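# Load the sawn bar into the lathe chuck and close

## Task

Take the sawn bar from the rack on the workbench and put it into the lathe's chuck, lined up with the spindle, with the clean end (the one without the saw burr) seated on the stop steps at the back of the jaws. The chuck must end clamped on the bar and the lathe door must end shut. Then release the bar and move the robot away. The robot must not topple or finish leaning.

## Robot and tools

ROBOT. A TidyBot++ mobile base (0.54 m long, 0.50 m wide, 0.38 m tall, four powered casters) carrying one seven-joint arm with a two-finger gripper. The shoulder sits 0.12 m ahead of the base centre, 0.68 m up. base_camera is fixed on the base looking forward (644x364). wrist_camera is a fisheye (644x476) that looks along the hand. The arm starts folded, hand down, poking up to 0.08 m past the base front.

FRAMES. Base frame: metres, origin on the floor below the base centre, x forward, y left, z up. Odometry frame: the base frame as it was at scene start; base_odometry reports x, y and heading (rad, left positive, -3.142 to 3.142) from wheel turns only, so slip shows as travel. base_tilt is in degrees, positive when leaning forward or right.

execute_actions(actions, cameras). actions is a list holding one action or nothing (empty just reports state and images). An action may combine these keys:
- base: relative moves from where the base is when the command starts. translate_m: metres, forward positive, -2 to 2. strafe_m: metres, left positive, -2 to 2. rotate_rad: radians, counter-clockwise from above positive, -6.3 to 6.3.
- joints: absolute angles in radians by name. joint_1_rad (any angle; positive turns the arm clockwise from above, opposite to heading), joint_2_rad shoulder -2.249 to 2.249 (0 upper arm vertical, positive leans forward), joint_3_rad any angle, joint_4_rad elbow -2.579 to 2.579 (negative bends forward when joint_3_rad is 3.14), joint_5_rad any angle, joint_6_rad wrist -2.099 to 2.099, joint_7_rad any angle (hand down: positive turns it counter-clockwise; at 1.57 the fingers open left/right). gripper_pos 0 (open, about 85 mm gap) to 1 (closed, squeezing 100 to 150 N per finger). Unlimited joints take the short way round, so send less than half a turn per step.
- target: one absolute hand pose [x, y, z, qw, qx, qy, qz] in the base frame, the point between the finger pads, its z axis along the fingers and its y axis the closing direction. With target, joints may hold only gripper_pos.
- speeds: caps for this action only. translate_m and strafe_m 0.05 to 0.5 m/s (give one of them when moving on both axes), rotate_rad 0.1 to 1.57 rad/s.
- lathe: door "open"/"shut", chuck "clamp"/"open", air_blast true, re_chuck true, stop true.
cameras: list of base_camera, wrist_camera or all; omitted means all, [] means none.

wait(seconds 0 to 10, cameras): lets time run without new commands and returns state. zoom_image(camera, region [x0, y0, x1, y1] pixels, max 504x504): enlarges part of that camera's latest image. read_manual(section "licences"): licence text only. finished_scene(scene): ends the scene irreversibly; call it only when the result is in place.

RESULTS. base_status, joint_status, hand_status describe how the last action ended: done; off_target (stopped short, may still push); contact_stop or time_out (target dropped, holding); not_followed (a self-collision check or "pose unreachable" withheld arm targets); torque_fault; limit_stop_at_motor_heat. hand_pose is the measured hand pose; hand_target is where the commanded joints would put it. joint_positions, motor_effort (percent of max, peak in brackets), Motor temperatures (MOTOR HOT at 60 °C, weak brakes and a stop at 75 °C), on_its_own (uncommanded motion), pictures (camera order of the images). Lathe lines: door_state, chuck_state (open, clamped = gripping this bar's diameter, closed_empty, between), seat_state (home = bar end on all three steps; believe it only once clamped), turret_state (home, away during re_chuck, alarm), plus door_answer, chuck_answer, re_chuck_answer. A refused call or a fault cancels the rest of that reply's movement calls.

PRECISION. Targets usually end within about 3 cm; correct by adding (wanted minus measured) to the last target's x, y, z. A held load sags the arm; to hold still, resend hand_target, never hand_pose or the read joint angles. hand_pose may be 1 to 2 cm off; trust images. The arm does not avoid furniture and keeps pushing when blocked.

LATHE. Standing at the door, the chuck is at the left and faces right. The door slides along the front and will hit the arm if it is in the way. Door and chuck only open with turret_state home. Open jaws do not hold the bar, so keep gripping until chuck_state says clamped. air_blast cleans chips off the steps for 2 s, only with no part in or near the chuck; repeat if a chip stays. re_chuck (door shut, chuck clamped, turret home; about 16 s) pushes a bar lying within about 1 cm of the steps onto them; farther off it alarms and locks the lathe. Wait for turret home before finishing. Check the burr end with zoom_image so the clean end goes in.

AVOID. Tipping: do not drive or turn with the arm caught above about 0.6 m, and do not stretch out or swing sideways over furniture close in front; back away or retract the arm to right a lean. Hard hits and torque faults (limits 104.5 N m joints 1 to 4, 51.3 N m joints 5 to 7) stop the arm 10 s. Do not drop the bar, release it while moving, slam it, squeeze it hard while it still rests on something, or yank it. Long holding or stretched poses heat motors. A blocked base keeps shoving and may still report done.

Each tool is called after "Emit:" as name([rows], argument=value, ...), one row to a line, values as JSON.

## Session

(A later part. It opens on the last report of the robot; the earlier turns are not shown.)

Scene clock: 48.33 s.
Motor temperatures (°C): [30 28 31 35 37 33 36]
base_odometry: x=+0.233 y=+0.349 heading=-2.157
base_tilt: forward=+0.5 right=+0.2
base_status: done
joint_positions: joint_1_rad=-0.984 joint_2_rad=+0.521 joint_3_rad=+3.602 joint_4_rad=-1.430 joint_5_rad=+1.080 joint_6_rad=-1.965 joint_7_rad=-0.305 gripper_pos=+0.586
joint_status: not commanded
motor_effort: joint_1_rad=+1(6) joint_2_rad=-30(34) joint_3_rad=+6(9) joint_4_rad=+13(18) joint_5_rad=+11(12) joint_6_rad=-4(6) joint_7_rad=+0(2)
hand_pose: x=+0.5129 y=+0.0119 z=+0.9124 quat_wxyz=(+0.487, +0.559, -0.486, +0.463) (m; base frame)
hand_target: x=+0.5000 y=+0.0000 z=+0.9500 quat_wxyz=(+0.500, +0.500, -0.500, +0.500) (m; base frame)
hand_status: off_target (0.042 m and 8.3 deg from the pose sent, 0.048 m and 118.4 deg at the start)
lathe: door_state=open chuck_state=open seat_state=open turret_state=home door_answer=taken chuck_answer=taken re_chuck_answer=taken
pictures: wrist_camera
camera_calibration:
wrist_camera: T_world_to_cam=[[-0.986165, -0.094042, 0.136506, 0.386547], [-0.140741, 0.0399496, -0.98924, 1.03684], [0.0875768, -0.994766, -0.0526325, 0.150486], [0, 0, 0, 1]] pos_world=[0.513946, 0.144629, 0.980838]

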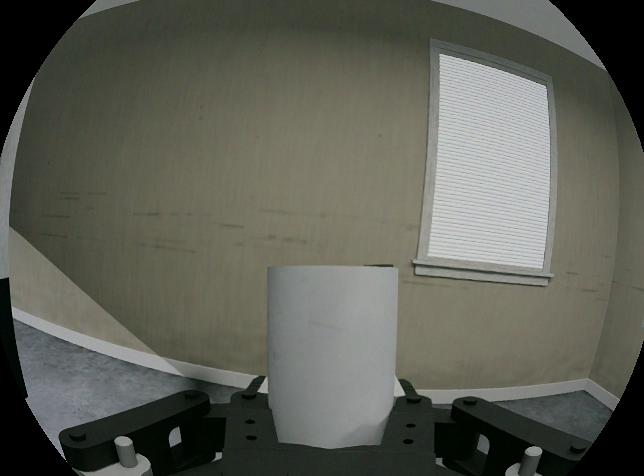

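Emit:
execute_actions([
  {"base":{"translate_m":0.6},"target":[0.6,0,1.0,0.5,-0.5,0.5,-0.5]},
], cameras=["wrist_camera"])

Scene clock: 51.93 s.
Motor temperatures (°C): [29 28 31 35 37 33 36]
base_odometry: x=-0.099 y=-0.150 heading=-2.156
base_tilt: forward=+0.6 right=+0.2
base_status: done
joint_positions: joint_1_rad=-0.387 joint_2_rad=-0.312 joint_3_rad=+3.404 joint_4_rad=-2.170 joint_5_rad=-0.430 joint_6_rad=+0.227 joint_7_rad=+0.520 gripper_pos=+0.586
joint_status: not commanded
motor_effort: joint_1_rad=+1(4) joint_2_rad=-12(30) joint_3_rad=-2(7) joint_4_rad=+25(26) joint_5_rad=+2(12) joint_6_rad=+10(10) joint_7_rad=-1(2)
hand_pose: x=+0.6085 y=+0.0167 z=+0.9617 quat_wxyz=(-0.480, +0.543, -0.503, +0.470) (m; base frame)
hand_target: x=+0.6000 y=+0.0000 z=+1.0000 quat_wxyz=(-0.500, +0.500, -0.500, +0.500) (m; base frame)
hand_status: off_target (0.043 m and 6.5 deg from the pose sent, 0.124 m and 118.6 deg at the start)
lathe: door_state=open chuck_state=open seat_state=open turret_state=home door_answer=taken chuck_answer=taken re_chuck_answer=taken
pictures: wrist_camera
camera_calibration:
wrist_camera: T_world_to_cam=[[-0.0560405, -0.0771236, -0.995445, 0.996815], [-0.0054579, 0.997021, -0.0769384, 0.123177], [0.998414, 0.00112138, -0.0562945, -0.417854], [0, 0, 0, 1]] pos_world=[0.473726, -0.0454635, 0.978229]

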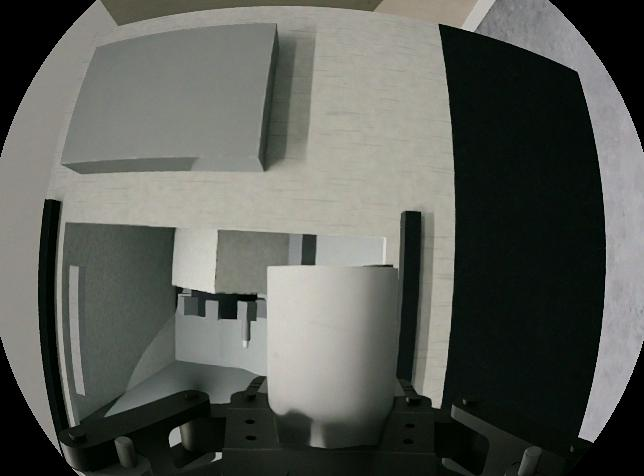

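Emit:
execute_actions([
  {"base":{"translate_m":0.45},"target":[0.55,0,1.03,0.6645,-0.6645,0.2415,-0.2415]},
], cameras=["wrist_camera","base_camera"])

Scene clock: 55.10 s.
Motor temperatures (°C): [29 28 31 35 37 33 36]
base_odometry: x=-0.348 y=-0.526 heading=-2.156
base_tilt: forward=+0.5 right=+0.2
base_status: done
joint_positions: joint_1_rad=-1.304 joint_2_rad=-0.835 joint_3_rad=+4.253 joint_4_rad=-1.789 joint_5_rad=-0.467 joint_6_rad=-0.647 joint_7_rad=+1.201 gripper_pos=+0.586
joint_status: not commanded
motor_effort: joint_1_rad=+1(3) joint_2_rad=+14(15) joint_3_rad=-15(16) joint_4_rad=+18(27) joint_5_rad=-6(7) joint_6_rad=+4(11) joint_7_rad=+0(1)
hand_pose: x=+0.5615 y=-0.0056 z=+1.0060 quat_wxyz=(-0.629, +0.683, -0.263, +0.261) (m; base frame)
hand_target: x=+0.5500 y=+0.0000 z=+1.0300 quat_wxyz=(-0.665, +0.665, -0.242, +0.242) (m; base frame)
hand_status: off_target (0.027 m and 5.6 deg from the pose sent, 0.092 m and 47.5 deg at the start)
lathe: door_state=open chuck_state=open seat_state=open turret_state=home door_answer=taken chuck_answer=taken re_chuck_answer=taken
pictures: base_camera, wrist_camera
camera_calibration:
wrist_camera: T_world_to_cam=[[0.0291077, -0.0747479, -0.996778, 0.990188], [-0.690121, 0.719886, -0.0741367, 0.528682], [0.723108, 0.690055, -0.0306308, -0.23574], [0, 0, 0, 1]] pos_world=[0.506498, -0.143903, 1.01897]

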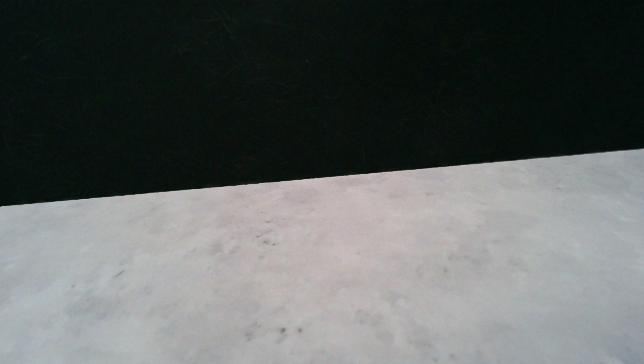

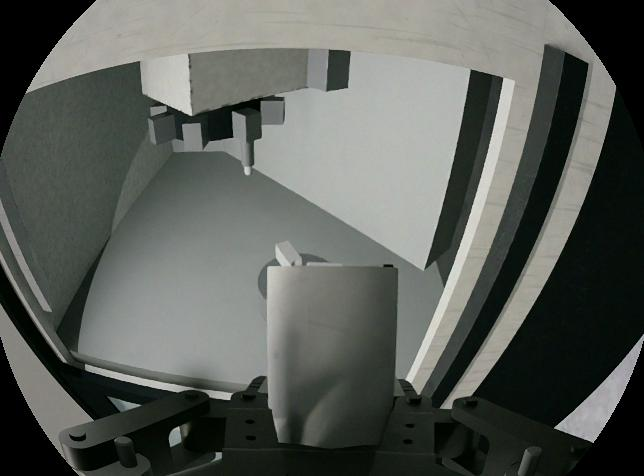

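Emit:
zoom_image(camera="wrist_camera", region=[400, 30, 620, 420])

Emit:
zoom_image(camera="wrist_camera", region=[0, 80, 120, 440])

Emit:
zoom_image(camera="wrist_camera", region=[240, 220, 460, 320])

Scaled by 1.292.

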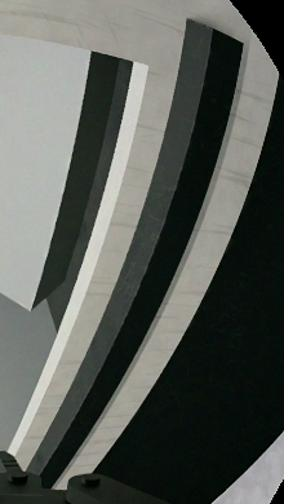

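Scaled by 1.400.

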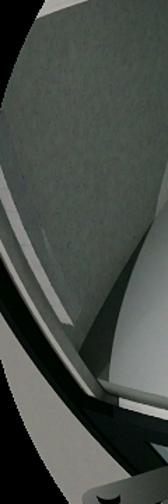

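Scaled by 2.291.

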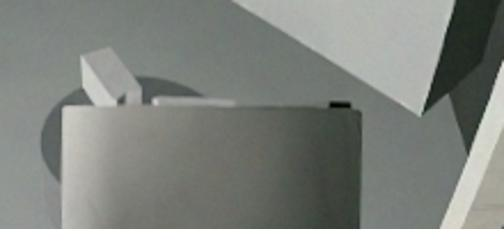

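Emit:
execute_actions([
  {"base":{"rotate_rad":0.05,"translate_m":-0.25},"target":[0.58,0,1.04,0.5,-0.5,0.5,-0.5]},
], cameras=["wrist_camera","base_camera"])

Emit:
zoom_image(camera="wrist_camera", region=[20, 160, 240, 400])

Emit:
zoom_image(camera="wrist_camera", region=[380, 160, 600, 400])

Scene clock: 61.30 s.
Motor temperatures (°C): [29 28 31 35 37 33 36]
base_odometry: x=-0.210 y=-0.317 heading=-2.105
base_tilt: forward=+0.5 right=+0.1
base_status: done
joint_positions: joint_1_rad=-0.189 joint_2_rad=-0.410 joint_3_rad=+3.257 joint_4_rad=-2.074 joint_5_rad=-0.628 joint_6_rad=+0.053 joint_7_rad=+0.781 gripper_pos=+0.586
joint_status: not commanded
motor_effort: joint_1_rad=+1(4) joint_2_rad=-10(15) joint_3_rad=-1(17) joint_4_rad=+26(27) joint_5_rad=+1(7) joint_6_rad=+9(9) joint_7_rad=-1(1)
hand_pose: x=+0.5776 y=+0.0143 z=+1.0212 quat_wxyz=(-0.473, +0.554, -0.470, +0.499) (m; base frame)
hand_target: x=+0.5800 y=+0.0000 z=+1.0400 quat_wxyz=(-0.500, +0.500, -0.500, +0.500) (m; base frame)
hand_status: off_target (0.024 m and 7.7 deg from the pose sent, 0.039 m and 46.7 deg at the start)
lathe: door_state=open chuck_state=open seat_state=open turret_state=home door_answer=taken chuck_answer=taken re_chuck_answer=taken
pictures: base_camera, wrist_camera
camera_calibration:
wrist_camera: T_world_to_cam=[[-0.00928482, -0.155456, -0.987799, 1.02047], [-0.0116845, 0.987791, -0.155345, 0.213824], [0.999889, 0.0100996, -0.0109879, -0.430932], [0, 0, 0, 1]] pos_world=[0.442857, -0.0482233, 1.0365]

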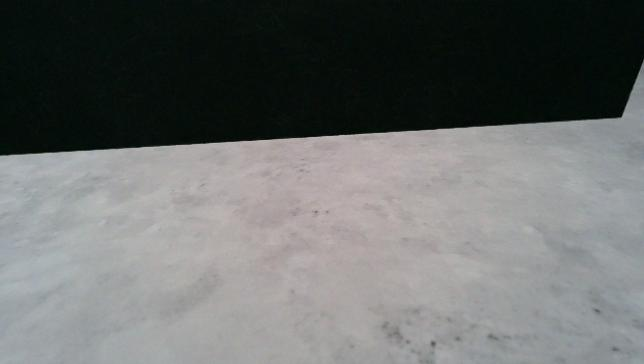

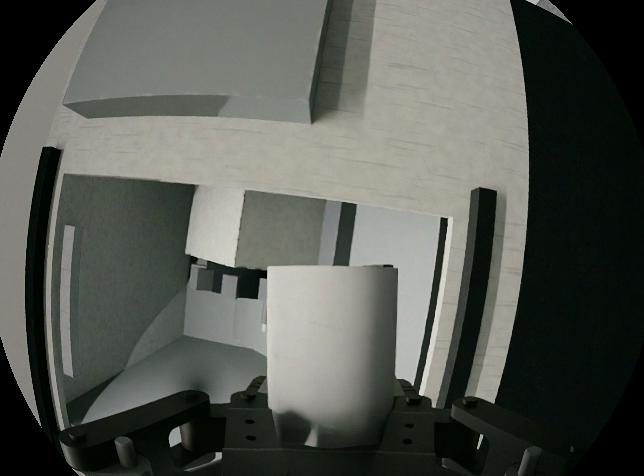

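Scaled by 2.100.

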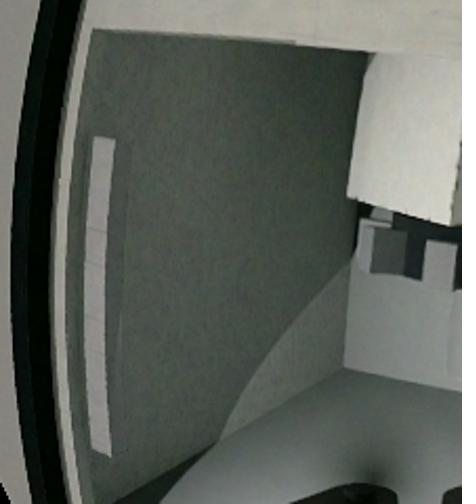

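Scaled by 2.100.

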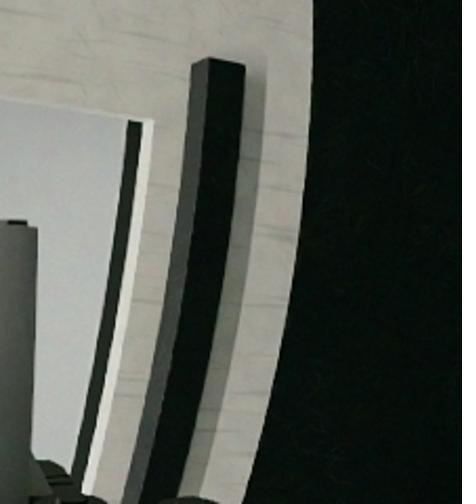

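Emit:
execute_actions([
  {"base":{"translate_m":0.45},"target":[0.553,0.197,1.04,0.690,-0.690,0.153,-0.153]},
], cameras=["wrist_camera","base_camera"])

Scene clock: 66.27 s.
Motor temperatures (°C): [29 28 31 35 37 33 36]
base_odometry: x=-0.439 y=-0.704 heading=-2.104
base_tilt: forward=+0.6 right=+0.1
base_status: done
joint_positions: joint_1_rad=-1.725 joint_2_rad=-0.720 joint_3_rad=+4.263 joint_4_rad=-1.809 joint_5_rad=-0.628 joint_6_rad=-0.458 joint_7_rad=+1.247 gripper_pos=+0.586
joint_status: not commanded
motor_effort: joint_1_rad=+2(2) joint_2_rad=+11(15) joint_3_rad=-14(14) joint_4_rad=+20(28) joint_5_rad=-5(5) joint_6_rad=+3(9) joint_7_rad=+0(2)
hand_pose: x=+0.5604 y=+0.1996 z=+1.0251 quat_wxyz=(-0.673, +0.700, -0.176, +0.164) (m; base frame)
hand_target: x=+0.5530 y=+0.1970 z=+1.0400 quat_wxyz=(-0.690, +0.690, -0.153, +0.153) (m; base frame)
hand_status: off_target (0.017 m and 3.7 deg from the pose sent, 0.185 m and 62.0 deg at the start)
lathe: door_state=open chuck_state=open seat_state=open turret_state=home door_answer=taken chuck_answer=taken re_chuck_answer=taken
pictures: base_camera, wrist_camera
camera_calibration:
wrist_camera: T_world_to_cam=[[0.0319816, -0.0214368, -0.999259, 1.01486], [-0.859847, 0.509103, -0.0384413, 0.482217], [0.50955, 0.860439, -0.00215038, -0.319515], [0, 0, 0, 1]] pos_world=[0.544985, 0.0511798, 1.03196]

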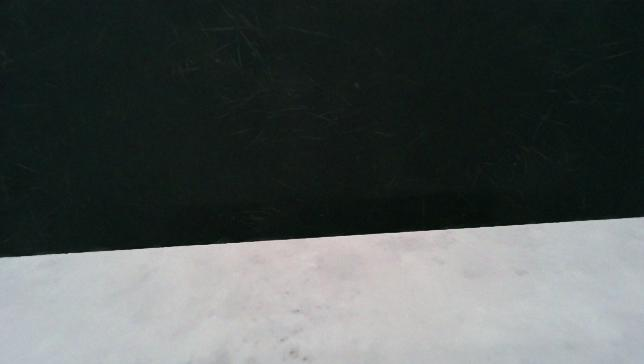

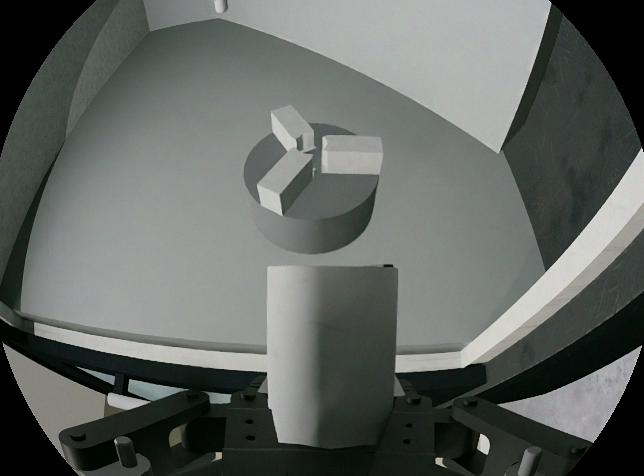

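Emit:
zoom_image(camera="wrist_camera", region=[235, 95, 395, 260])

Scaled by 3.055.

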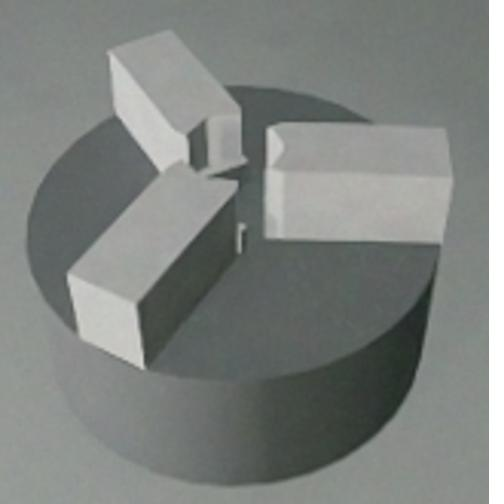

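Emit:
execute_actions([
  {"base":{"translate_m":0.12}},
], cameras=["wrist_camera","base_camera"])

Emit:
zoom_image(camera="wrist_camera", region=[200, 60, 440, 270])

Scene clock: 69.07 s.
Motor temperatures (°C): [29 28 31 35 37 33 36]
base_odometry: x=-0.500 y=-0.808 heading=-2.104
base_tilt: forward=+0.6 right=+0.2
base_status: done
joint_positions: joint_1_rad=-1.729 joint_2_rad=-0.723 joint_3_rad=+4.272 joint_4_rad=-1.804 joint_5_rad=-0.628 joint_6_rad=-0.467 joint_7_rad=+1.249 gripper_pos=+0.586
joint_status: not commanded
motor_effort: joint_1_rad=+1(2) joint_2_rad=+11(12) joint_3_rad=-14(16) joint_4_rad=+20(22) joint_5_rad=-4(6) joint_6_rad=+3(4) joint_7_rad=-1(1)
hand_pose: x=+0.5622 y=+0.1975 z=+1.0245 quat_wxyz=(-0.674, +0.699, -0.176, +0.162) (m; base frame)
hand_target: x=+0.5530 y=+0.1970 z=+1.0400 quat_wxyz=(-0.690, +0.690, -0.153, +0.153) (m; base frame)
hand_status: not commanded
lathe: door_state=open chuck_state=open seat_state=open turret_state=home door_answer=taken chuck_answer=taken re_chuck_answer=taken
pictures: base_camera, wrist_camera
camera_calibration:
wrist_camera: T_world_to_cam=[[0.0289884, -0.0192643, -0.999394, 1.01557], [-0.861341, 0.506838, -0.0347538, 0.482332], [0.5072, 0.861826, -0.00190071, -0.317859], [0, 0, 0, 1]] pos_world=[0.54723, 0.0490399, 1.03112]

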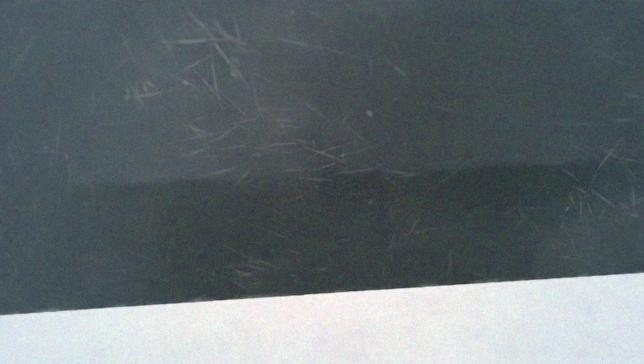

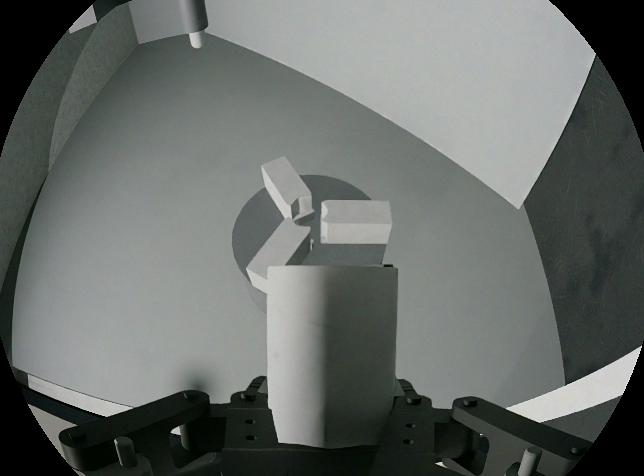

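Scaled by 2.100.

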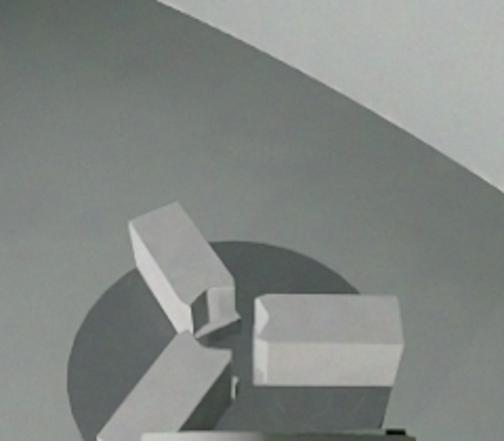

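Emit:
zoom_image(camera="wrist_camera", region=[255, 255, 305, 455])

Emit:
zoom_image(camera="wrist_camera", region=[365, 255, 415, 455])

Scaled by 2.520.

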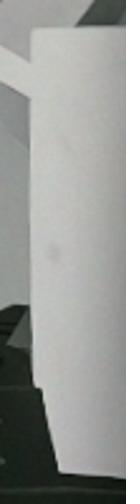

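Scaled by 2.520.

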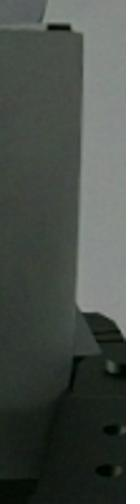

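Emit:
execute_actions([
  {"base":{"translate_m":-0.08},"target":[0.65,0.0,1.07,0.4945,-0.4945,0.5055,-0.5055]},
], cameras=["wrist_camera"])

Scene clock: 76.40 s.
Motor temperatures (°C): [29 28 31 35 37 33 36]
base_odometry: x=-0.459 y=-0.739 heading=-2.104
base_tilt: forward=+0.5 right=+0.1
base_status: done
joint_positions: joint_1_rad=-0.107 joint_2_rad=-0.226 joint_3_rad=+3.207 joint_4_rad=-1.874 joint_5_rad=-0.669 joint_6_rad=+0.024 joint_7_rad=+0.796 gripper_pos=+0.586
joint_status: not commanded
motor_effort: joint_1_rad=+1(3) joint_2_rad=-17(18) joint_3_rad=+0(16) joint_4_rad=+26(27) joint_5_rad=+1(5) joint_6_rad=+9(9) joint_7_rad=+0(1)
hand_pose: x=+0.6497 y=+0.0143 z=+1.0494 quat_wxyz=(-0.464, +0.550, -0.477, +0.505) (m; base frame)
hand_target: x=+0.6500 y=+0.0000 z=+1.0700 quat_wxyz=(-0.494, +0.494, -0.505, +0.505) (m; base frame)
hand_status: off_target (0.025 m and 8.0 deg from the pose sent, 0.221 m and 63.7 deg at the start)
lathe: door_state=open chuck_state=open seat_state=open turret_state=home door_answer=taken chuck_answer=taken re_chuck_answer=taken
pictures: wrist_camera
camera_calibration:
wrist_camera: T_world_to_cam=[[-0.0170563, -0.159516, -0.987048, 1.05328], [0.0126675, 0.987078, -0.15974, 0.207802], [0.999774, -0.0152281, -0.0148152, -0.498186], [0, 0, 0, 1]] pos_world=[0.513406, -0.0446869, 1.06546]

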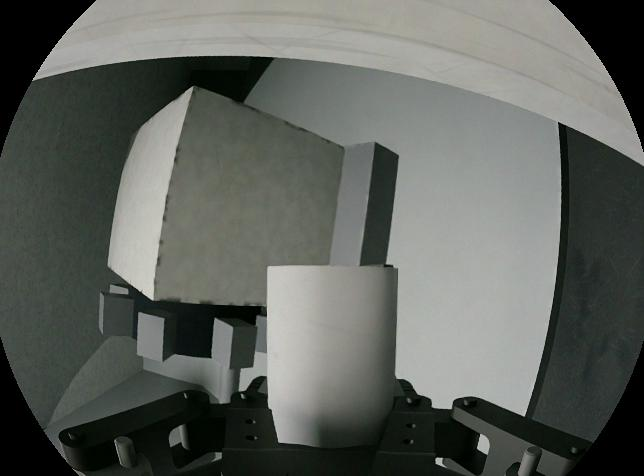

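Emit:
execute_actions([
  {"target":[0.65,-0.014,1.072,0.5228,-0.4368,0.5319,-0.5037]},
], cameras=[])

Scene clock: 78.87 s.
Motor temperatures (°C): [29 28 31 35 37 33 36]
base_odometry: x=-0.459 y=-0.739 heading=-2.104
base_tilt: forward=+0.5 right=+0.1
base_status: not commanded
joint_positions: joint_1_rad=-0.127 joint_2_rad=-0.222 joint_3_rad=+3.209 joint_4_rad=-1.920 joint_5_rad=-0.669 joint_6_rad=+0.163 joint_7_rad=+0.634 gripper_pos=+0.586
joint_status: not commanded
motor_effort: joint_1_rad=+1(2) joint_2_rad=-17(17) joint_3_rad=-1(1) joint_4_rad=+26(26) joint_5_rad=+2(4) joint_6_rad=+9(9) joint_7_rad=+0(1)
hand_pose: x=+0.6502 y=-0.0029 z=+1.0525 quat_wxyz=(-0.501, +0.479, -0.521, +0.499) (m; base frame)
hand_target: x=+0.6500 y=-0.0140 z=+1.0720 quat_wxyz=(-0.523, +0.437, -0.532, +0.504) (m; base frame)
hand_status: off_target (0.022 m and 5.6 deg from the pose sent, 0.036 m and 15.9 deg at the start)
lathe: door_state=open chuck_state=open seat_state=open turret_state=home door_answer=taken chuck_answer=taken re_chuck_answer=taken
pictures: none
No camera images: "cameras" was empty.

Emit:
execute_actions([
  {"target":[0.65,-0.014,1.072,0.5173,-0.4542,0.5160,-0.5112]},
], cameras=[])

Emit:
execute_actions([
  {"base":{"strafe_m":0.29}},
], cameras=["wrist_camera"])

Scene clock: 80.33 s.
Motor temperatures (°C): [29 28 31 35 37 33 36]
base_odometry: x=-0.459 y=-0.739 heading=-2.104
base_tilt: forward=+0.6 right=+0.2
base_status: not commanded
joint_positions: joint_1_rad=-0.212 joint_2_rad=-0.222 joint_3_rad=+3.287 joint_4_rad=-1.923 joint_5_rad=-0.664 joint_6_rad=+0.163 joint_7_rad=+0.624 gripper_pos=+0.586
joint_status: not commanded
motor_effort: joint_1_rad=+1(2) joint_2_rad=-17(17) joint_3_rad=+0(1) joint_4_rad=+25(26) joint_5_rad=+2(3) joint_6_rad=+9(9) joint_7_rad=-1(1)
hand_pose: x=+0.6520 y=-0.0045 z=+1.0490 quat_wxyz=(-0.507, +0.477, -0.525, +0.489) (m; base frame)
hand_target: x=+0.6500 y=-0.0140 z=+1.0720 quat_wxyz=(-0.517, +0.454, -0.516, +0.511) (m; base frame)
hand_status: off_target (0.025 m and 4.0 deg from the pose sent, 0.022 m and 3.7 deg at the start)
lathe: door_state=open chuck_state=open seat_state=open turret_state=home door_answer=taken chuck_answer=taken re_chuck_answer=taken
pictures: none
No camera images: "cameras" was empty.

Scene clock: 82.10 s.
Motor temperatures (°C): [29 28 31 35 37 33 36]
base_odometry: x=-0.209 y=-0.887 heading=-2.105
base_tilt: forward=+0.5 right=+0.2
base_status: done
joint_positions: joint_1_rad=-0.222 joint_2_rad=-0.221 joint_3_rad=+3.297 joint_4_rad=-1.924 joint_5_rad=-0.664 joint_6_rad=+0.163 joint_7_rad=+0.623 gripper_pos=+0.586
joint_status: not commanded
motor_effort: joint_1_rad=+1(3) joint_2_rad=-17(18) joint_3_rad=-1(3) joint_4_rad=+26(27) joint_5_rad=+2(3) joint_6_rad=+9(10) joint_7_rad=+0(1)
hand_pose: x=+0.6524 y=-0.0050 z=+1.0483 quat_wxyz=(-0.507, +0.477, -0.526, +0.489) (m; base frame)
hand_target: x=+0.6500 y=-0.0140 z=+1.0720 quat_wxyz=(-0.517, +0.454, -0.516, +0.511) (m; base frame)
hand_status: not commanded
lathe: door_state=open chuck_state=open seat_state=open turret_state=home door_answer=taken chuck_answer=taken re_chuck_answer=taken
pictures: wrist_camera
camera_calibration:
wrist_camera: T_world_to_cam=[[0.0288143, 0.0200925, -0.999383, 1.03308], [0.0812315, 0.996444, 0.0223755, -0.00892301], [0.996279, -0.0818261, 0.0270797, -0.543199], [0, 0, 0, 1]] pos_world=[0.512135, -0.0563136, 1.04735]

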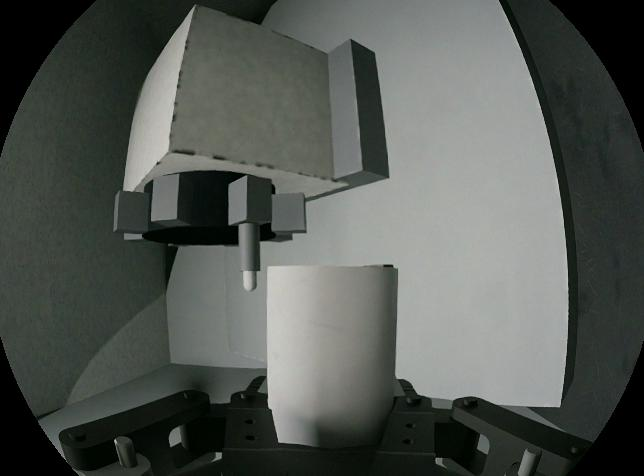

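Emit:
execute_actions([
  {"base":{"strafe_m":0.08,"rotate_rad":0.01},"joints":{"joint_7_rad":0.693}},
], cameras=["wrist_camera"])

Scene clock: 83.63 s.
Motor temperatures (°C): [29 28 31 35 37 33 36]
base_odometry: x=-0.140 y=-0.927 heading=-2.094
base_tilt: forward=+0.4 right=+0.2
base_status: done
joint_positions: joint_1_rad=-0.225 joint_2_rad=-0.221 joint_3_rad=+3.299 joint_4_rad=-1.924 joint_5_rad=-0.664 joint_6_rad=+0.164 joint_7_rad=+0.693 gripper_pos=+0.586
joint_status: all done
motor_effort: joint_1_rad=+1(4) joint_2_rad=-17(18) joint_3_rad=-1(5) joint_4_rad=+25(26) joint_5_rad=+2(3) joint_6_rad=+9(10) joint_7_rad=+0(1)
hand_pose: x=+0.6526 y=-0.0046 z=+1.0481 quat_wxyz=(-0.490, +0.495, -0.509, +0.506) (m; base frame)
hand_target: x=+0.6500 y=-0.0140 z=+1.0720 quat_wxyz=(-0.487, +0.483, -0.489, +0.539) (m; base frame)
hand_status: not commanded
lathe: door_state=open chuck_state=open seat_state=open turret_state=home door_answer=taken chuck_answer=taken re_chuck_answer=taken
pictures: wrist_camera
camera_calibration:
wrist_camera: T_world_to_cam=[[0.0266965, -0.0489622, -0.998444, 1.03295], [0.0798673, 0.995711, -0.0466927, 0.0639567], [0.996448, -0.0784965, 0.0304924, -0.547052], [0, 0, 0, 1]] pos_world=[0.512425, -0.0560485, 1.05101]

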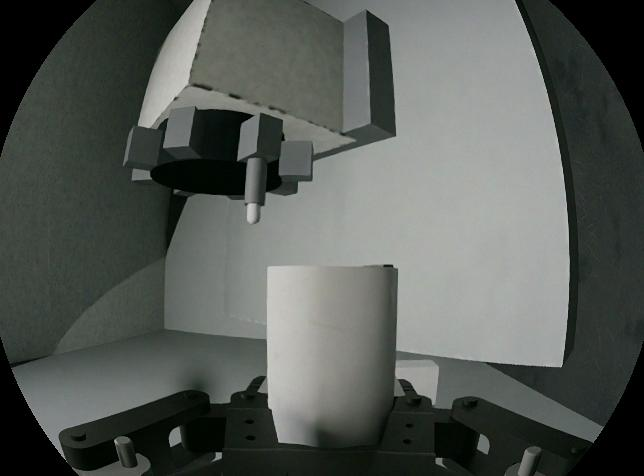

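Emit:
execute_actions([
  {"base":{"strafe_m":0.06}},
], cameras=["wrist_camera"])

Emit:
zoom_image(camera="wrist_camera", region=[200, 240, 480, 440])

Scene clock: 85.07 s.
Motor temperatures (°C): [29 28 31 35 37 33 36]
base_odometry: x=-0.088 y=-0.957 heading=-2.093
base_tilt: forward=+0.5 right=+0.2
base_status: done
joint_positions: joint_1_rad=-0.227 joint_2_rad=-0.221 joint_3_rad=+3.299 joint_4_rad=-1.924 joint_5_rad=-0.664 joint_6_rad=+0.164 joint_7_rad=+0.693 gripper_pos=+0.586
joint_status: not commanded
motor_effort: joint_1_rad=+1(4) joint_2_rad=-17(18) joint_3_rad=-1(3) joint_4_rad=+25(27) joint_5_rad=+3(3) joint_6_rad=+9(10) joint_7_rad=+0(2)
hand_pose: x=+0.6527 y=-0.0033 z=+1.0479 quat_wxyz=(-0.490, +0.496, -0.508, +0.505) (m; base frame)
hand_target: x=+0.6500 y=-0.0140 z=+1.0720 quat_wxyz=(-0.487, +0.483, -0.489, +0.539) (m; base frame)
hand_status: not commanded
lathe: door_state=open chuck_state=open seat_state=open turret_state=home door_answer=taken chuck_answer=taken re_chuck_answer=taken
pictures: wrist_camera
camera_calibration:
wrist_camera: T_world_to_cam=[[0.026567, -0.0490048, -0.998445, 1.03294], [0.077535, 0.99589, -0.0468163, 0.0643026], [0.996636, -0.0761707, 0.0302574, -0.546921], [0, 0, 0, 1]] pos_world=[0.512653, -0.0550785, 1.05089]

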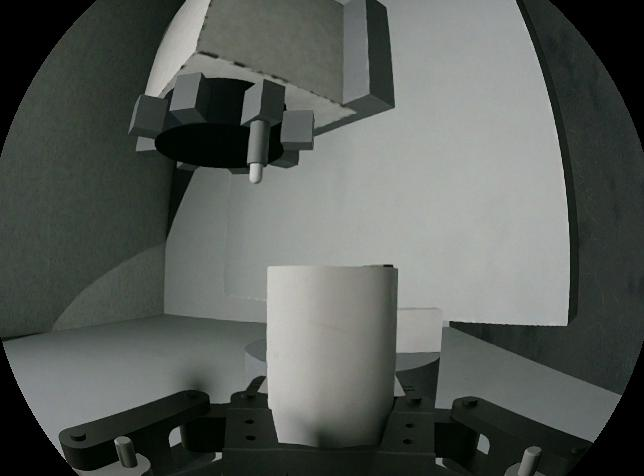

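Scaled by 1.800.

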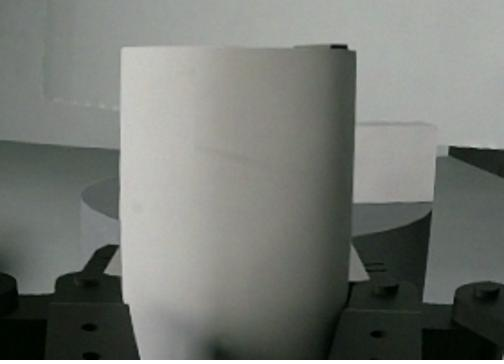

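Emit:
zoom_image(camera="wrist_camera", region=[480, 0, 640, 360])

Emit:
zoom_image(camera="wrist_camera", region=[100, 120, 260, 400])

Scaled by 1.400.

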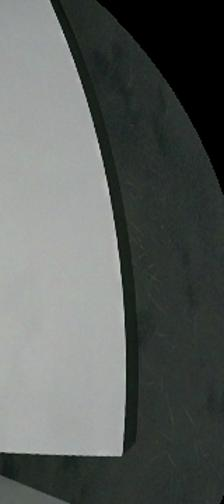

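Scaled by 1.800.

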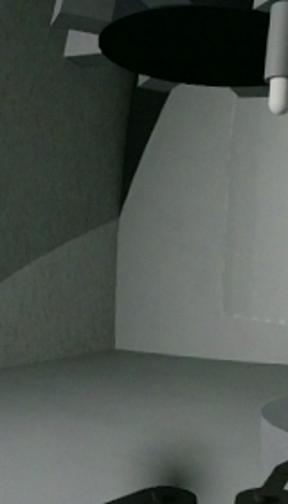

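Emit:
execute_actions([
  {"base":{"translate_m":-0.2},"target":[0.65,-0.014,1.0525,-0.487,0.483,-0.489,0.539]},
], cameras=["wrist_camera"])

Emit:
zoom_image(camera="wrist_camera", region=[220, 220, 440, 400])

Scene clock: 88.57 s.
Motor temperatures (°C): [29 28 31 35 37 33 36]
base_odometry: x=+0.012 y=-0.784 heading=-2.093
base_tilt: forward=+0.6 right=+0.1
base_status: done
joint_positions: joint_1_rad=-0.248 joint_2_rad=-0.209 joint_3_rad=+3.322 joint_4_rad=-1.986 joint_5_rad=-0.566 joint_6_rad=+0.212 joint_7_rad=+0.609 gripper_pos=+0.586
joint_status: not commanded
motor_effort: joint_1_rad=+1(2) joint_2_rad=-17(20) joint_3_rad=-1(2) joint_4_rad=+26(27) joint_5_rad=+2(3) joint_6_rad=+10(10) joint_7_rad=+0(1)
hand_pose: x=+0.6538 y=-0.0077 z=+1.0185 quat_wxyz=(-0.477, +0.503, -0.513, +0.506) (m; base frame)
hand_target: x=+0.6500 y=-0.0140 z=+1.0525 quat_wxyz=(-0.487, +0.483, -0.489, +0.539) (m; base frame)
hand_status: off_target (0.035 m and 5.4 deg from the pose sent, 0.012 m and 4.7 deg at the start)
lathe: door_state=open chuck_state=open seat_state=open turret_state=home door_answer=taken chuck_answer=taken re_chuck_answer=taken
pictures: wrist_camera
camera_calibration:
wrist_camera: T_world_to_cam=[[0.000752757, -0.0658847, -0.997827, 1.01939], [0.0884136, 0.993924, -0.0655603, 0.0791242], [0.996084, -0.0881722, 0.00657329, -0.523035], [0, 0, 0, 1]] pos_world=[0.513224, -0.0575984, 1.0258]

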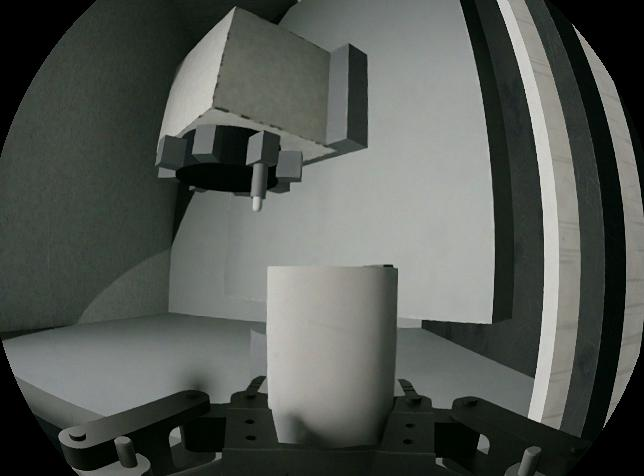

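Scaled by 2.291.

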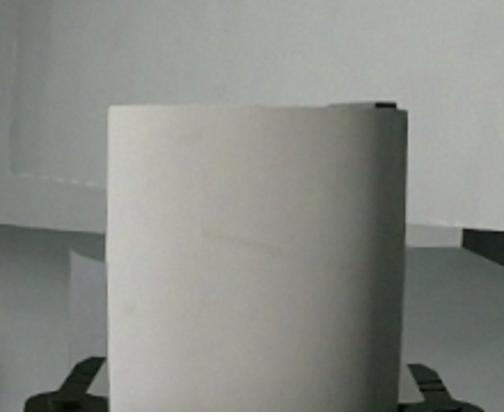

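Emit:
execute_actions([
  {"base":{"translate_m":0.06},"joints":{"joint_1_rad":-0.24,"joint_2_rad":-0.24,"joint_3_rad":3.322,"joint_4_rad":-1.97,"joint_5_rad":-0.566,"joint_6_rad":0.21,"joint_7_rad":0.592}},
], cameras=["wrist_camera"])

Scene clock: 90.10 s.
Motor temperatures (°C): [29 28 31 35 37 33 36]
base_odometry: x=-0.018 y=-0.836 heading=-2.093
base_tilt: forward=+0.5 right=+0.1
base_status: done
joint_positions: joint_1_rad=-0.243 joint_2_rad=-0.209 joint_3_rad=+3.322 joint_4_rad=-1.986 joint_5_rad=-0.572 joint_6_rad=+0.192 joint_7_rad=+0.609 gripper_pos=+0.586
joint_status: all done
motor_effort: joint_1_rad=+1(2) joint_2_rad=-17(21) joint_3_rad=-1(2) joint_4_rad=+26(26) joint_5_rad=+3(3) joint_6_rad=+10(10) joint_7_rad=+0(1)
hand_pose: x=+0.6536 y=-0.0075 z=+1.0132 quat_wxyz=(-0.475, +0.507, -0.518, +0.499) (m; base frame)
hand_target: x=+0.6442 y=-0.0149 z=+1.0435 quat_wxyz=(-0.492, +0.483, -0.511, +0.512) (m; base frame)
hand_status: not commanded
lathe: door_state=open chuck_state=open seat_state=open turret_state=home door_answer=taken chuck_answer=taken re_chuck_answer=taken
pictures: wrist_camera
camera_calibration:
wrist_camera: T_world_to_cam=[[-0.0158069, -0.0592201, -0.99812, 1.02531], [0.0830274, 0.994719, -0.0603332, 0.0768727], [0.996422, -0.083825, -0.0108065, -0.50535], [0, 0, 0, 1]] pos_world=[0.513366, -0.0581089, 1.02256]

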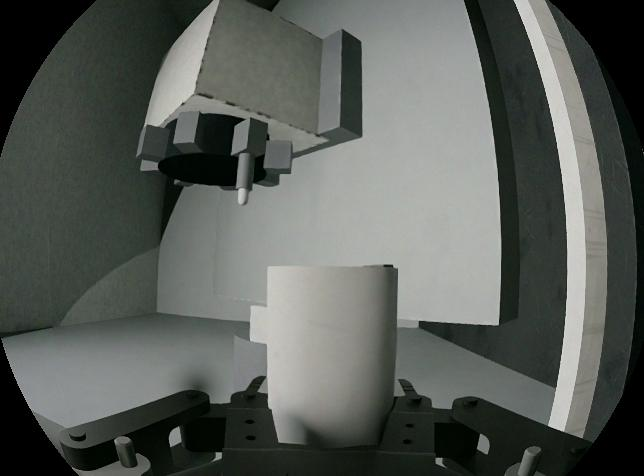

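Emit:
execute_actions(actions=[])

Scene clock: 91.33 s.
Motor temperatures (°C): [29 28 31 35 37 33 36]
base_odometry: x=-0.018 y=-0.836 heading=-2.093
base_tilt: forward=+0.5 right=+0.2
base_status: done
joint_positions: joint_1_rad=-0.243 joint_2_rad=-0.209 joint_3_rad=+3.322 joint_4_rad=-1.986 joint_5_rad=-0.572 joint_6_rad=+0.192 joint_7_rad=+0.609 gripper_pos=+0.586
joint_status: all done
motor_effort: joint_1_rad=+0(2) joint_2_rad=-17(21) joint_3_rad=-1(2) joint_4_rad=+25(26) joint_5_rad=+2(3) joint_6_rad=+9(10) joint_7_rad=+0(1)
hand_pose: x=+0.6536 y=-0.0075 z=+1.0132 quat_wxyz=(-0.475, +0.507, -0.518, +0.499) (m; base frame)
hand_target: x=+0.6442 y=-0.0149 z=+1.0435 quat_wxyz=(-0.492, +0.483, -0.511, +0.512) (m; base frame)
hand_status: not commanded
lathe: door_state=open chuck_state=open seat_state=open turret_state=home door_answer=taken chuck_answer=taken re_chuck_answer=taken
pictures: base_camera, wrist_camera
camera_calibration:
wrist_camera: T_world_to_cam=[[-0.0158069, -0.0592201, -0.99812, 1.02531], [0.0830274, 0.994719, -0.0603332, 0.0768727], [0.996422, -0.083825, -0.0108065, -0.50535], [0, 0, 0, 1]] pos_world=[0.513366, -0.0581089, 1.02256]

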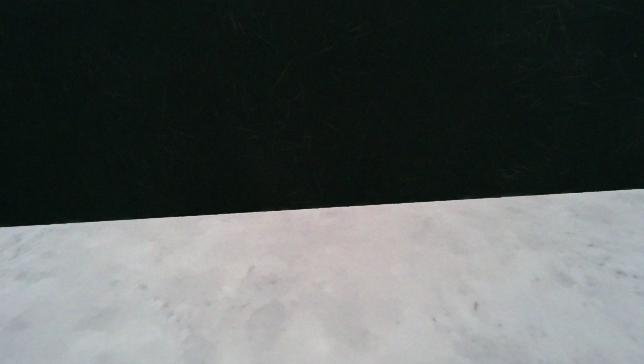

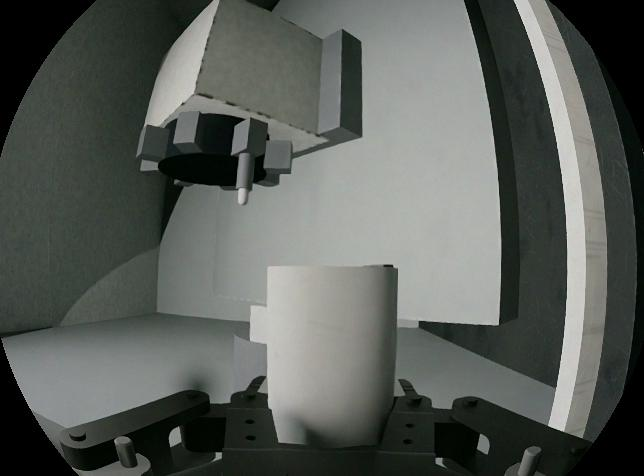

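Emit:
execute_actions([
  {"joints":{"joint_1_rad":-0.24,"joint_2_rad":-0.275,"joint_3_rad":3.322,"joint_4_rad":-1.97,"joint_5_rad":-0.566,"joint_6_rad":0.21,"joint_7_rad":0.575}},
])

Emit:
wait(seconds=1, cameras=["wrist_camera"])

Scene clock: 92.50 s.
Motor temperatures (°C): [29 28 31 35 37 33 36]
base_odometry: x=-0.018 y=-0.836 heading=-2.093
base_tilt: forward=+0.5 right=+0.1
base_status: not commanded
joint_positions: joint_1_rad=-0.243 joint_2_rad=-0.228 joint_3_rad=+3.322 joint_4_rad=-1.986 joint_5_rad=-0.572 joint_6_rad=+0.192 joint_7_rad=+0.607 gripper_pos=+0.586
joint_status: joint_2_rad off_target (ended at -0.228, target -0.275); the others done
motor_effort: joint_1_rad=+1(2) joint_2_rad=-16(19) joint_3_rad=-1(1) joint_4_rad=+26(26) joint_5_rad=+2(3) joint_6_rad=+10(10) joint_7_rad=-1(1)
hand_pose: x=+0.6474 y=-0.0090 z=+1.0230 quat_wxyz=(-0.482, +0.501, -0.515, +0.502) (m; base frame)
hand_target: x=+0.6316 y=-0.0180 z=+1.0609 quat_wxyz=(-0.507, +0.468, -0.509, +0.514) (m; base frame)
hand_status: not commanded
lathe: door_state=open chuck_state=open seat_state=open turret_state=home door_answer=taken chuck_answer=taken re_chuck_answer=taken
pictures: base_camera, wrist_camera
camera_calibration:
wrist_camera: T_world_to_cam=[[0.00269264, -0.0524733, -0.998619, 1.02347], [0.0841591, 0.995091, -0.052061, 0.0703144], [0.996449, -0.0839027, 0.00709553, -0.51752], [0, 0, 0, 1]] pos_world=[0.507009, -0.0596858, 1.02939]

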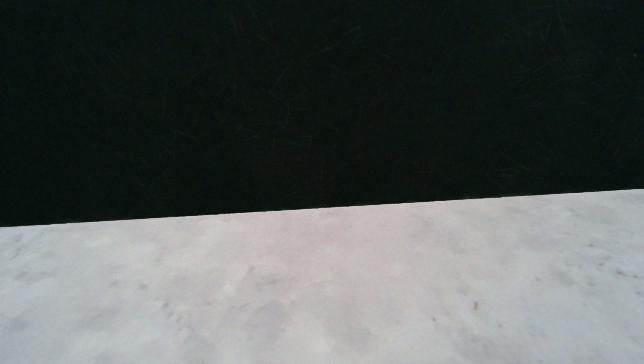

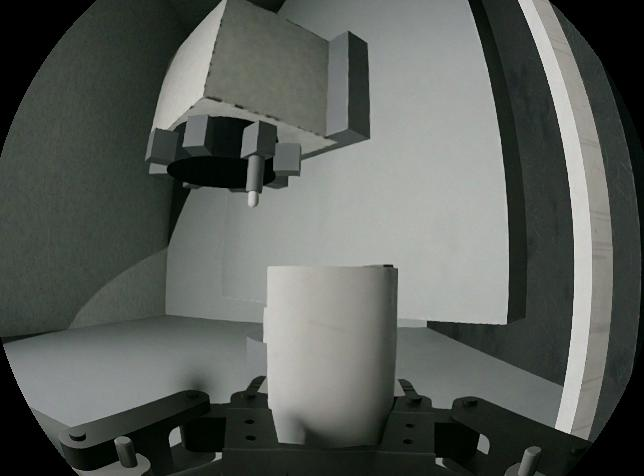

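Scene clock: 93.50 s.
Motor temperatures (°C): [29 28 31 35 37 33 36]
base_odometry: x=-0.018 y=-0.836 heading=-2.093
base_tilt: forward=+0.6 right=+0.2
base_status: not commanded
joint_positions: joint_1_rad=-0.243 joint_2_rad=-0.228 joint_3_rad=+3.322 joint_4_rad=-1.986 joint_5_rad=-0.572 joint_6_rad=+0.192 joint_7_rad=+0.607 gripper_pos=+0.586
joint_status: joint_2_rad off_target (ended at -0.228, target -0.275); the others done
motor_effort: joint_1_rad=+1(2) joint_2_rad=-16(19) joint_3_rad=-1(1) joint_4_rad=+25(26) joint_5_rad=+3(3) joint_6_rad=+9(10) joint_7_rad=+0(1)
hand_pose: x=+0.6474 y=-0.0090 z=+1.0230 quat_wxyz=(-0.482, +0.501, -0.515, +0.502) (m; base frame)
hand_target: x=+0.6316 y=-0.0180 z=+1.0609 quat_wxyz=(-0.507, +0.468, -0.509, +0.514) (m; base frame)
hand_status: not commanded
wait: 1.00 s; at rest by 0.27 s
lathe: door_state=open chuck_state=open seat_state=open turret_state=home door_answer=taken chuck_answer=taken re_chuck_answer=taken
pictures: wrist_camera
camera_calibration:
wrist_camera: T_world_to_cam=[[0.00269264, -0.0524733, -0.998619, 1.02347], [0.0841591, 0.995091, -0.052061, 0.0703144], [0.996449, -0.0839027, 0.00709553, -0.51752], [0, 0, 0, 1]] pos_world=[0.507009, -0.0596858, 1.02939]

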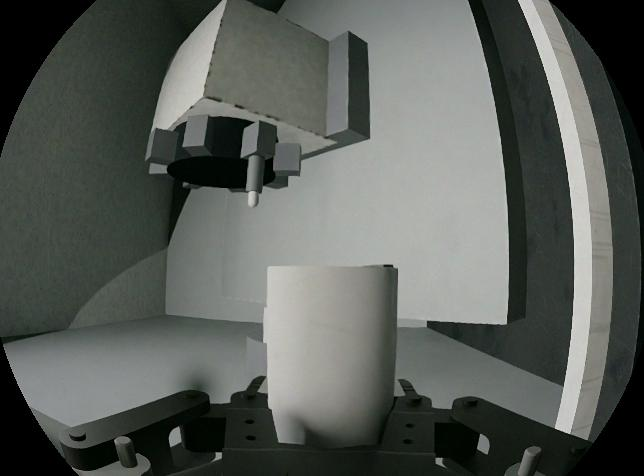

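Emit:
execute_actions([
  {"lathe":{"air_blast":true},"joints":{"joint_2_rad":-0.288},"base":{"strafe_m":-0.10,"translate_m":0.14}},
])

Emit:
wait(seconds=1.5, cameras=["wrist_camera"])

Scene clock: 96.13 s.
Motor temperatures (°C): [29 28 31 35 37 33 36]
base_odometry: x=-0.175 y=-0.907 heading=-2.094
base_tilt: forward=+0.5 right=+0.1
base_status: done
joint_positions: joint_1_rad=-0.243 joint_2_rad=-0.247 joint_3_rad=+3.323 joint_4_rad=-1.986 joint_5_rad=-0.572 joint_6_rad=+0.192 joint_7_rad=+0.607 gripper_pos=+0.586
joint_status: joint_2_rad off_target (ended at -0.247, target -0.288)
motor_effort: joint_1_rad=+1(3) joint_2_rad=-15(19) joint_3_rad=-1(3) joint_4_rad=+26(27) joint_5_rad=+2(3) joint_6_rad=+9(10) joint_7_rad=+0(1)
hand_pose: x=+0.6410 y=-0.0113 z=+1.0325 quat_wxyz=(-0.487, +0.494, -0.512, +0.506) (m; base frame)
hand_target: x=+0.6267 y=-0.0191 z=+1.0673 quat_wxyz=(-0.511, +0.464, -0.506, +0.516) (m; base frame)
hand_status: not commanded
lathe: door_state=open chuck_state=open seat_state=open turret_state=home door_answer=taken chuck_answer=taken re_chuck_answer=taken
pictures: base_camera, wrist_camera
camera_calibration:
wrist_camera: T_world_to_cam=[[0.0209115, -0.0476608, -0.998645, 1.02132], [0.0862166, 0.995228, -0.0456924, 0.0657262], [0.996057, -0.0851443, 0.0249209, -0.529616], [0, 0, 0, 1]] pos_world=[0.500504, -0.0618296, 1.03613]

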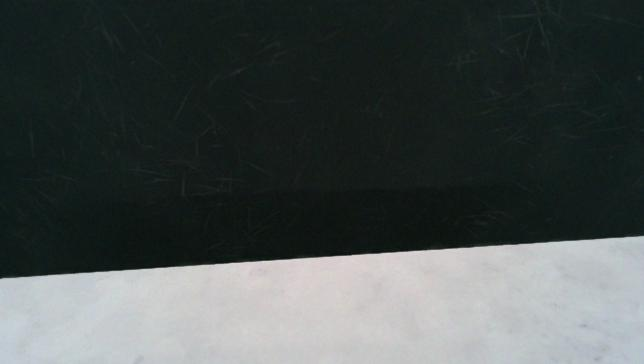

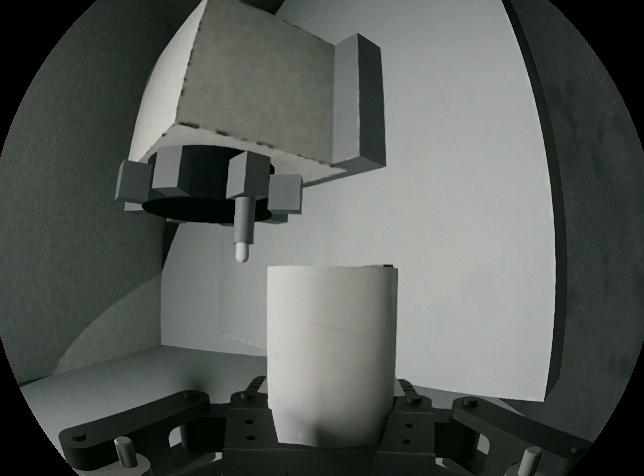

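Scene clock: 97.63 s.
Motor temperatures (°C): [29 28 31 35 37 33 36]
base_odometry: x=-0.175 y=-0.907 heading=-2.094
base_tilt: forward=+0.5 right=+0.1
base_status: done
joint_positions: joint_1_rad=-0.243 joint_2_rad=-0.247 joint_3_rad=+3.323 joint_4_rad=-1.986 joint_5_rad=-0.572 joint_6_rad=+0.192 joint_7_rad=+0.607 gripper_pos=+0.586
joint_status: joint_2_rad off_target (ended at -0.247, target -0.288)
motor_effort: joint_1_rad=+1(3) joint_2_rad=-16(19) joint_3_rad=-1(3) joint_4_rad=+25(27) joint_5_rad=+2(3) joint_6_rad=+9(10) joint_7_rad=+0(1)
hand_pose: x=+0.6410 y=-0.0113 z=+1.0325 quat_wxyz=(-0.487, +0.494, -0.512, +0.506) (m; base frame)
hand_target: x=+0.6267 y=-0.0191 z=+1.0673 quat_wxyz=(-0.511, +0.464, -0.506, +0.516) (m; base frame)
hand_status: not commanded
wait: 1.50 s; at rest by 0.27 s
lathe: door_state=open chuck_state=open seat_state=open turret_state=home door_answer=taken chuck_answer=taken re_chuck_answer=taken
pictures: wrist_camera
camera_calibration:
wrist_camera: T_world_to_cam=[[0.0209115, -0.0476608, -0.998645, 1.02132], [0.0862166, 0.995228, -0.0456924, 0.0657262], [0.996057, -0.0851443, 0.0249209, -0.529616], [0, 0, 0, 1]] pos_world=[0.500504, -0.0618296, 1.03613]

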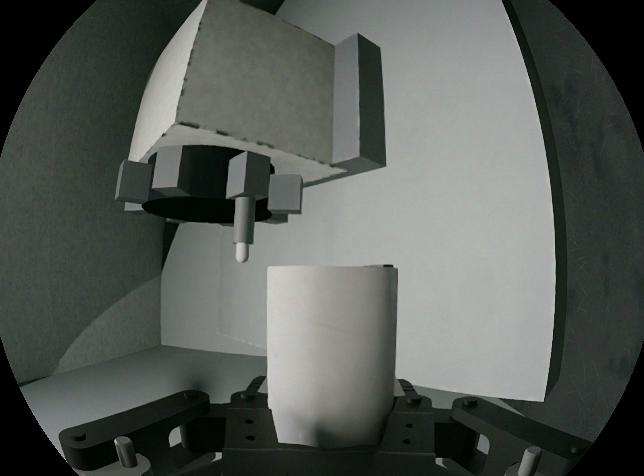

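Emit:
execute_actions([
  {"base":{"translate_m":0.18}},
], cameras=["wrist_camera"])

Scene clock: 99.30 s.
Motor temperatures (°C): [29 28 31 35 37 33 36]
base_odometry: x=-0.265 y=-1.063 heading=-2.094
base_tilt: forward=+0.5 right=+0.1
base_status: done
joint_positions: joint_1_rad=-0.243 joint_2_rad=-0.251 joint_3_rad=+3.323 joint_4_rad=-1.986 joint_5_rad=-0.572 joint_6_rad=+0.192 joint_7_rad=+0.607 gripper_pos=+0.586
joint_status: not commanded
motor_effort: joint_1_rad=+1(2) joint_2_rad=-15(21) joint_3_rad=-1(2) joint_4_rad=+26(27) joint_5_rad=+2(3) joint_6_rad=+9(10) joint_7_rad=+0(1)
hand_pose: x=+0.6396 y=-0.0117 z=+1.0346 quat_wxyz=(-0.489, +0.493, -0.512, +0.506) (m; base frame)
hand_target: x=+0.6267 y=-0.0191 z=+1.0673 quat_wxyz=(-0.511, +0.464, -0.506, +0.516) (m; base frame)
hand_status: not commanded
lathe: door_state=open chuck_state=open seat_state=open turret_state=home door_answer=taken chuck_answer=taken re_chuck_answer=taken
pictures: wrist_camera
camera_calibration:
wrist_camera: T_world_to_cam=[[0.0250138, -0.0466455, -0.998598, 1.0208], [0.0864015, 0.995274, -0.0443259, 0.0647725], [0.995946, -0.0851716, 0.0289258, -0.532334], [0, 0, 0, 1]] pos_world=[0.499045, -0.0621906, 1.03763]

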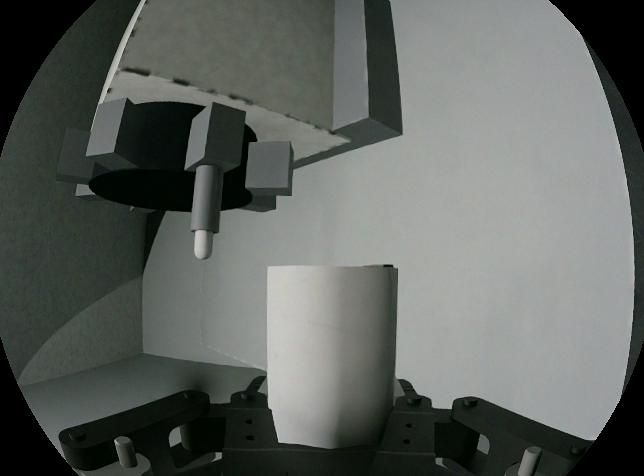

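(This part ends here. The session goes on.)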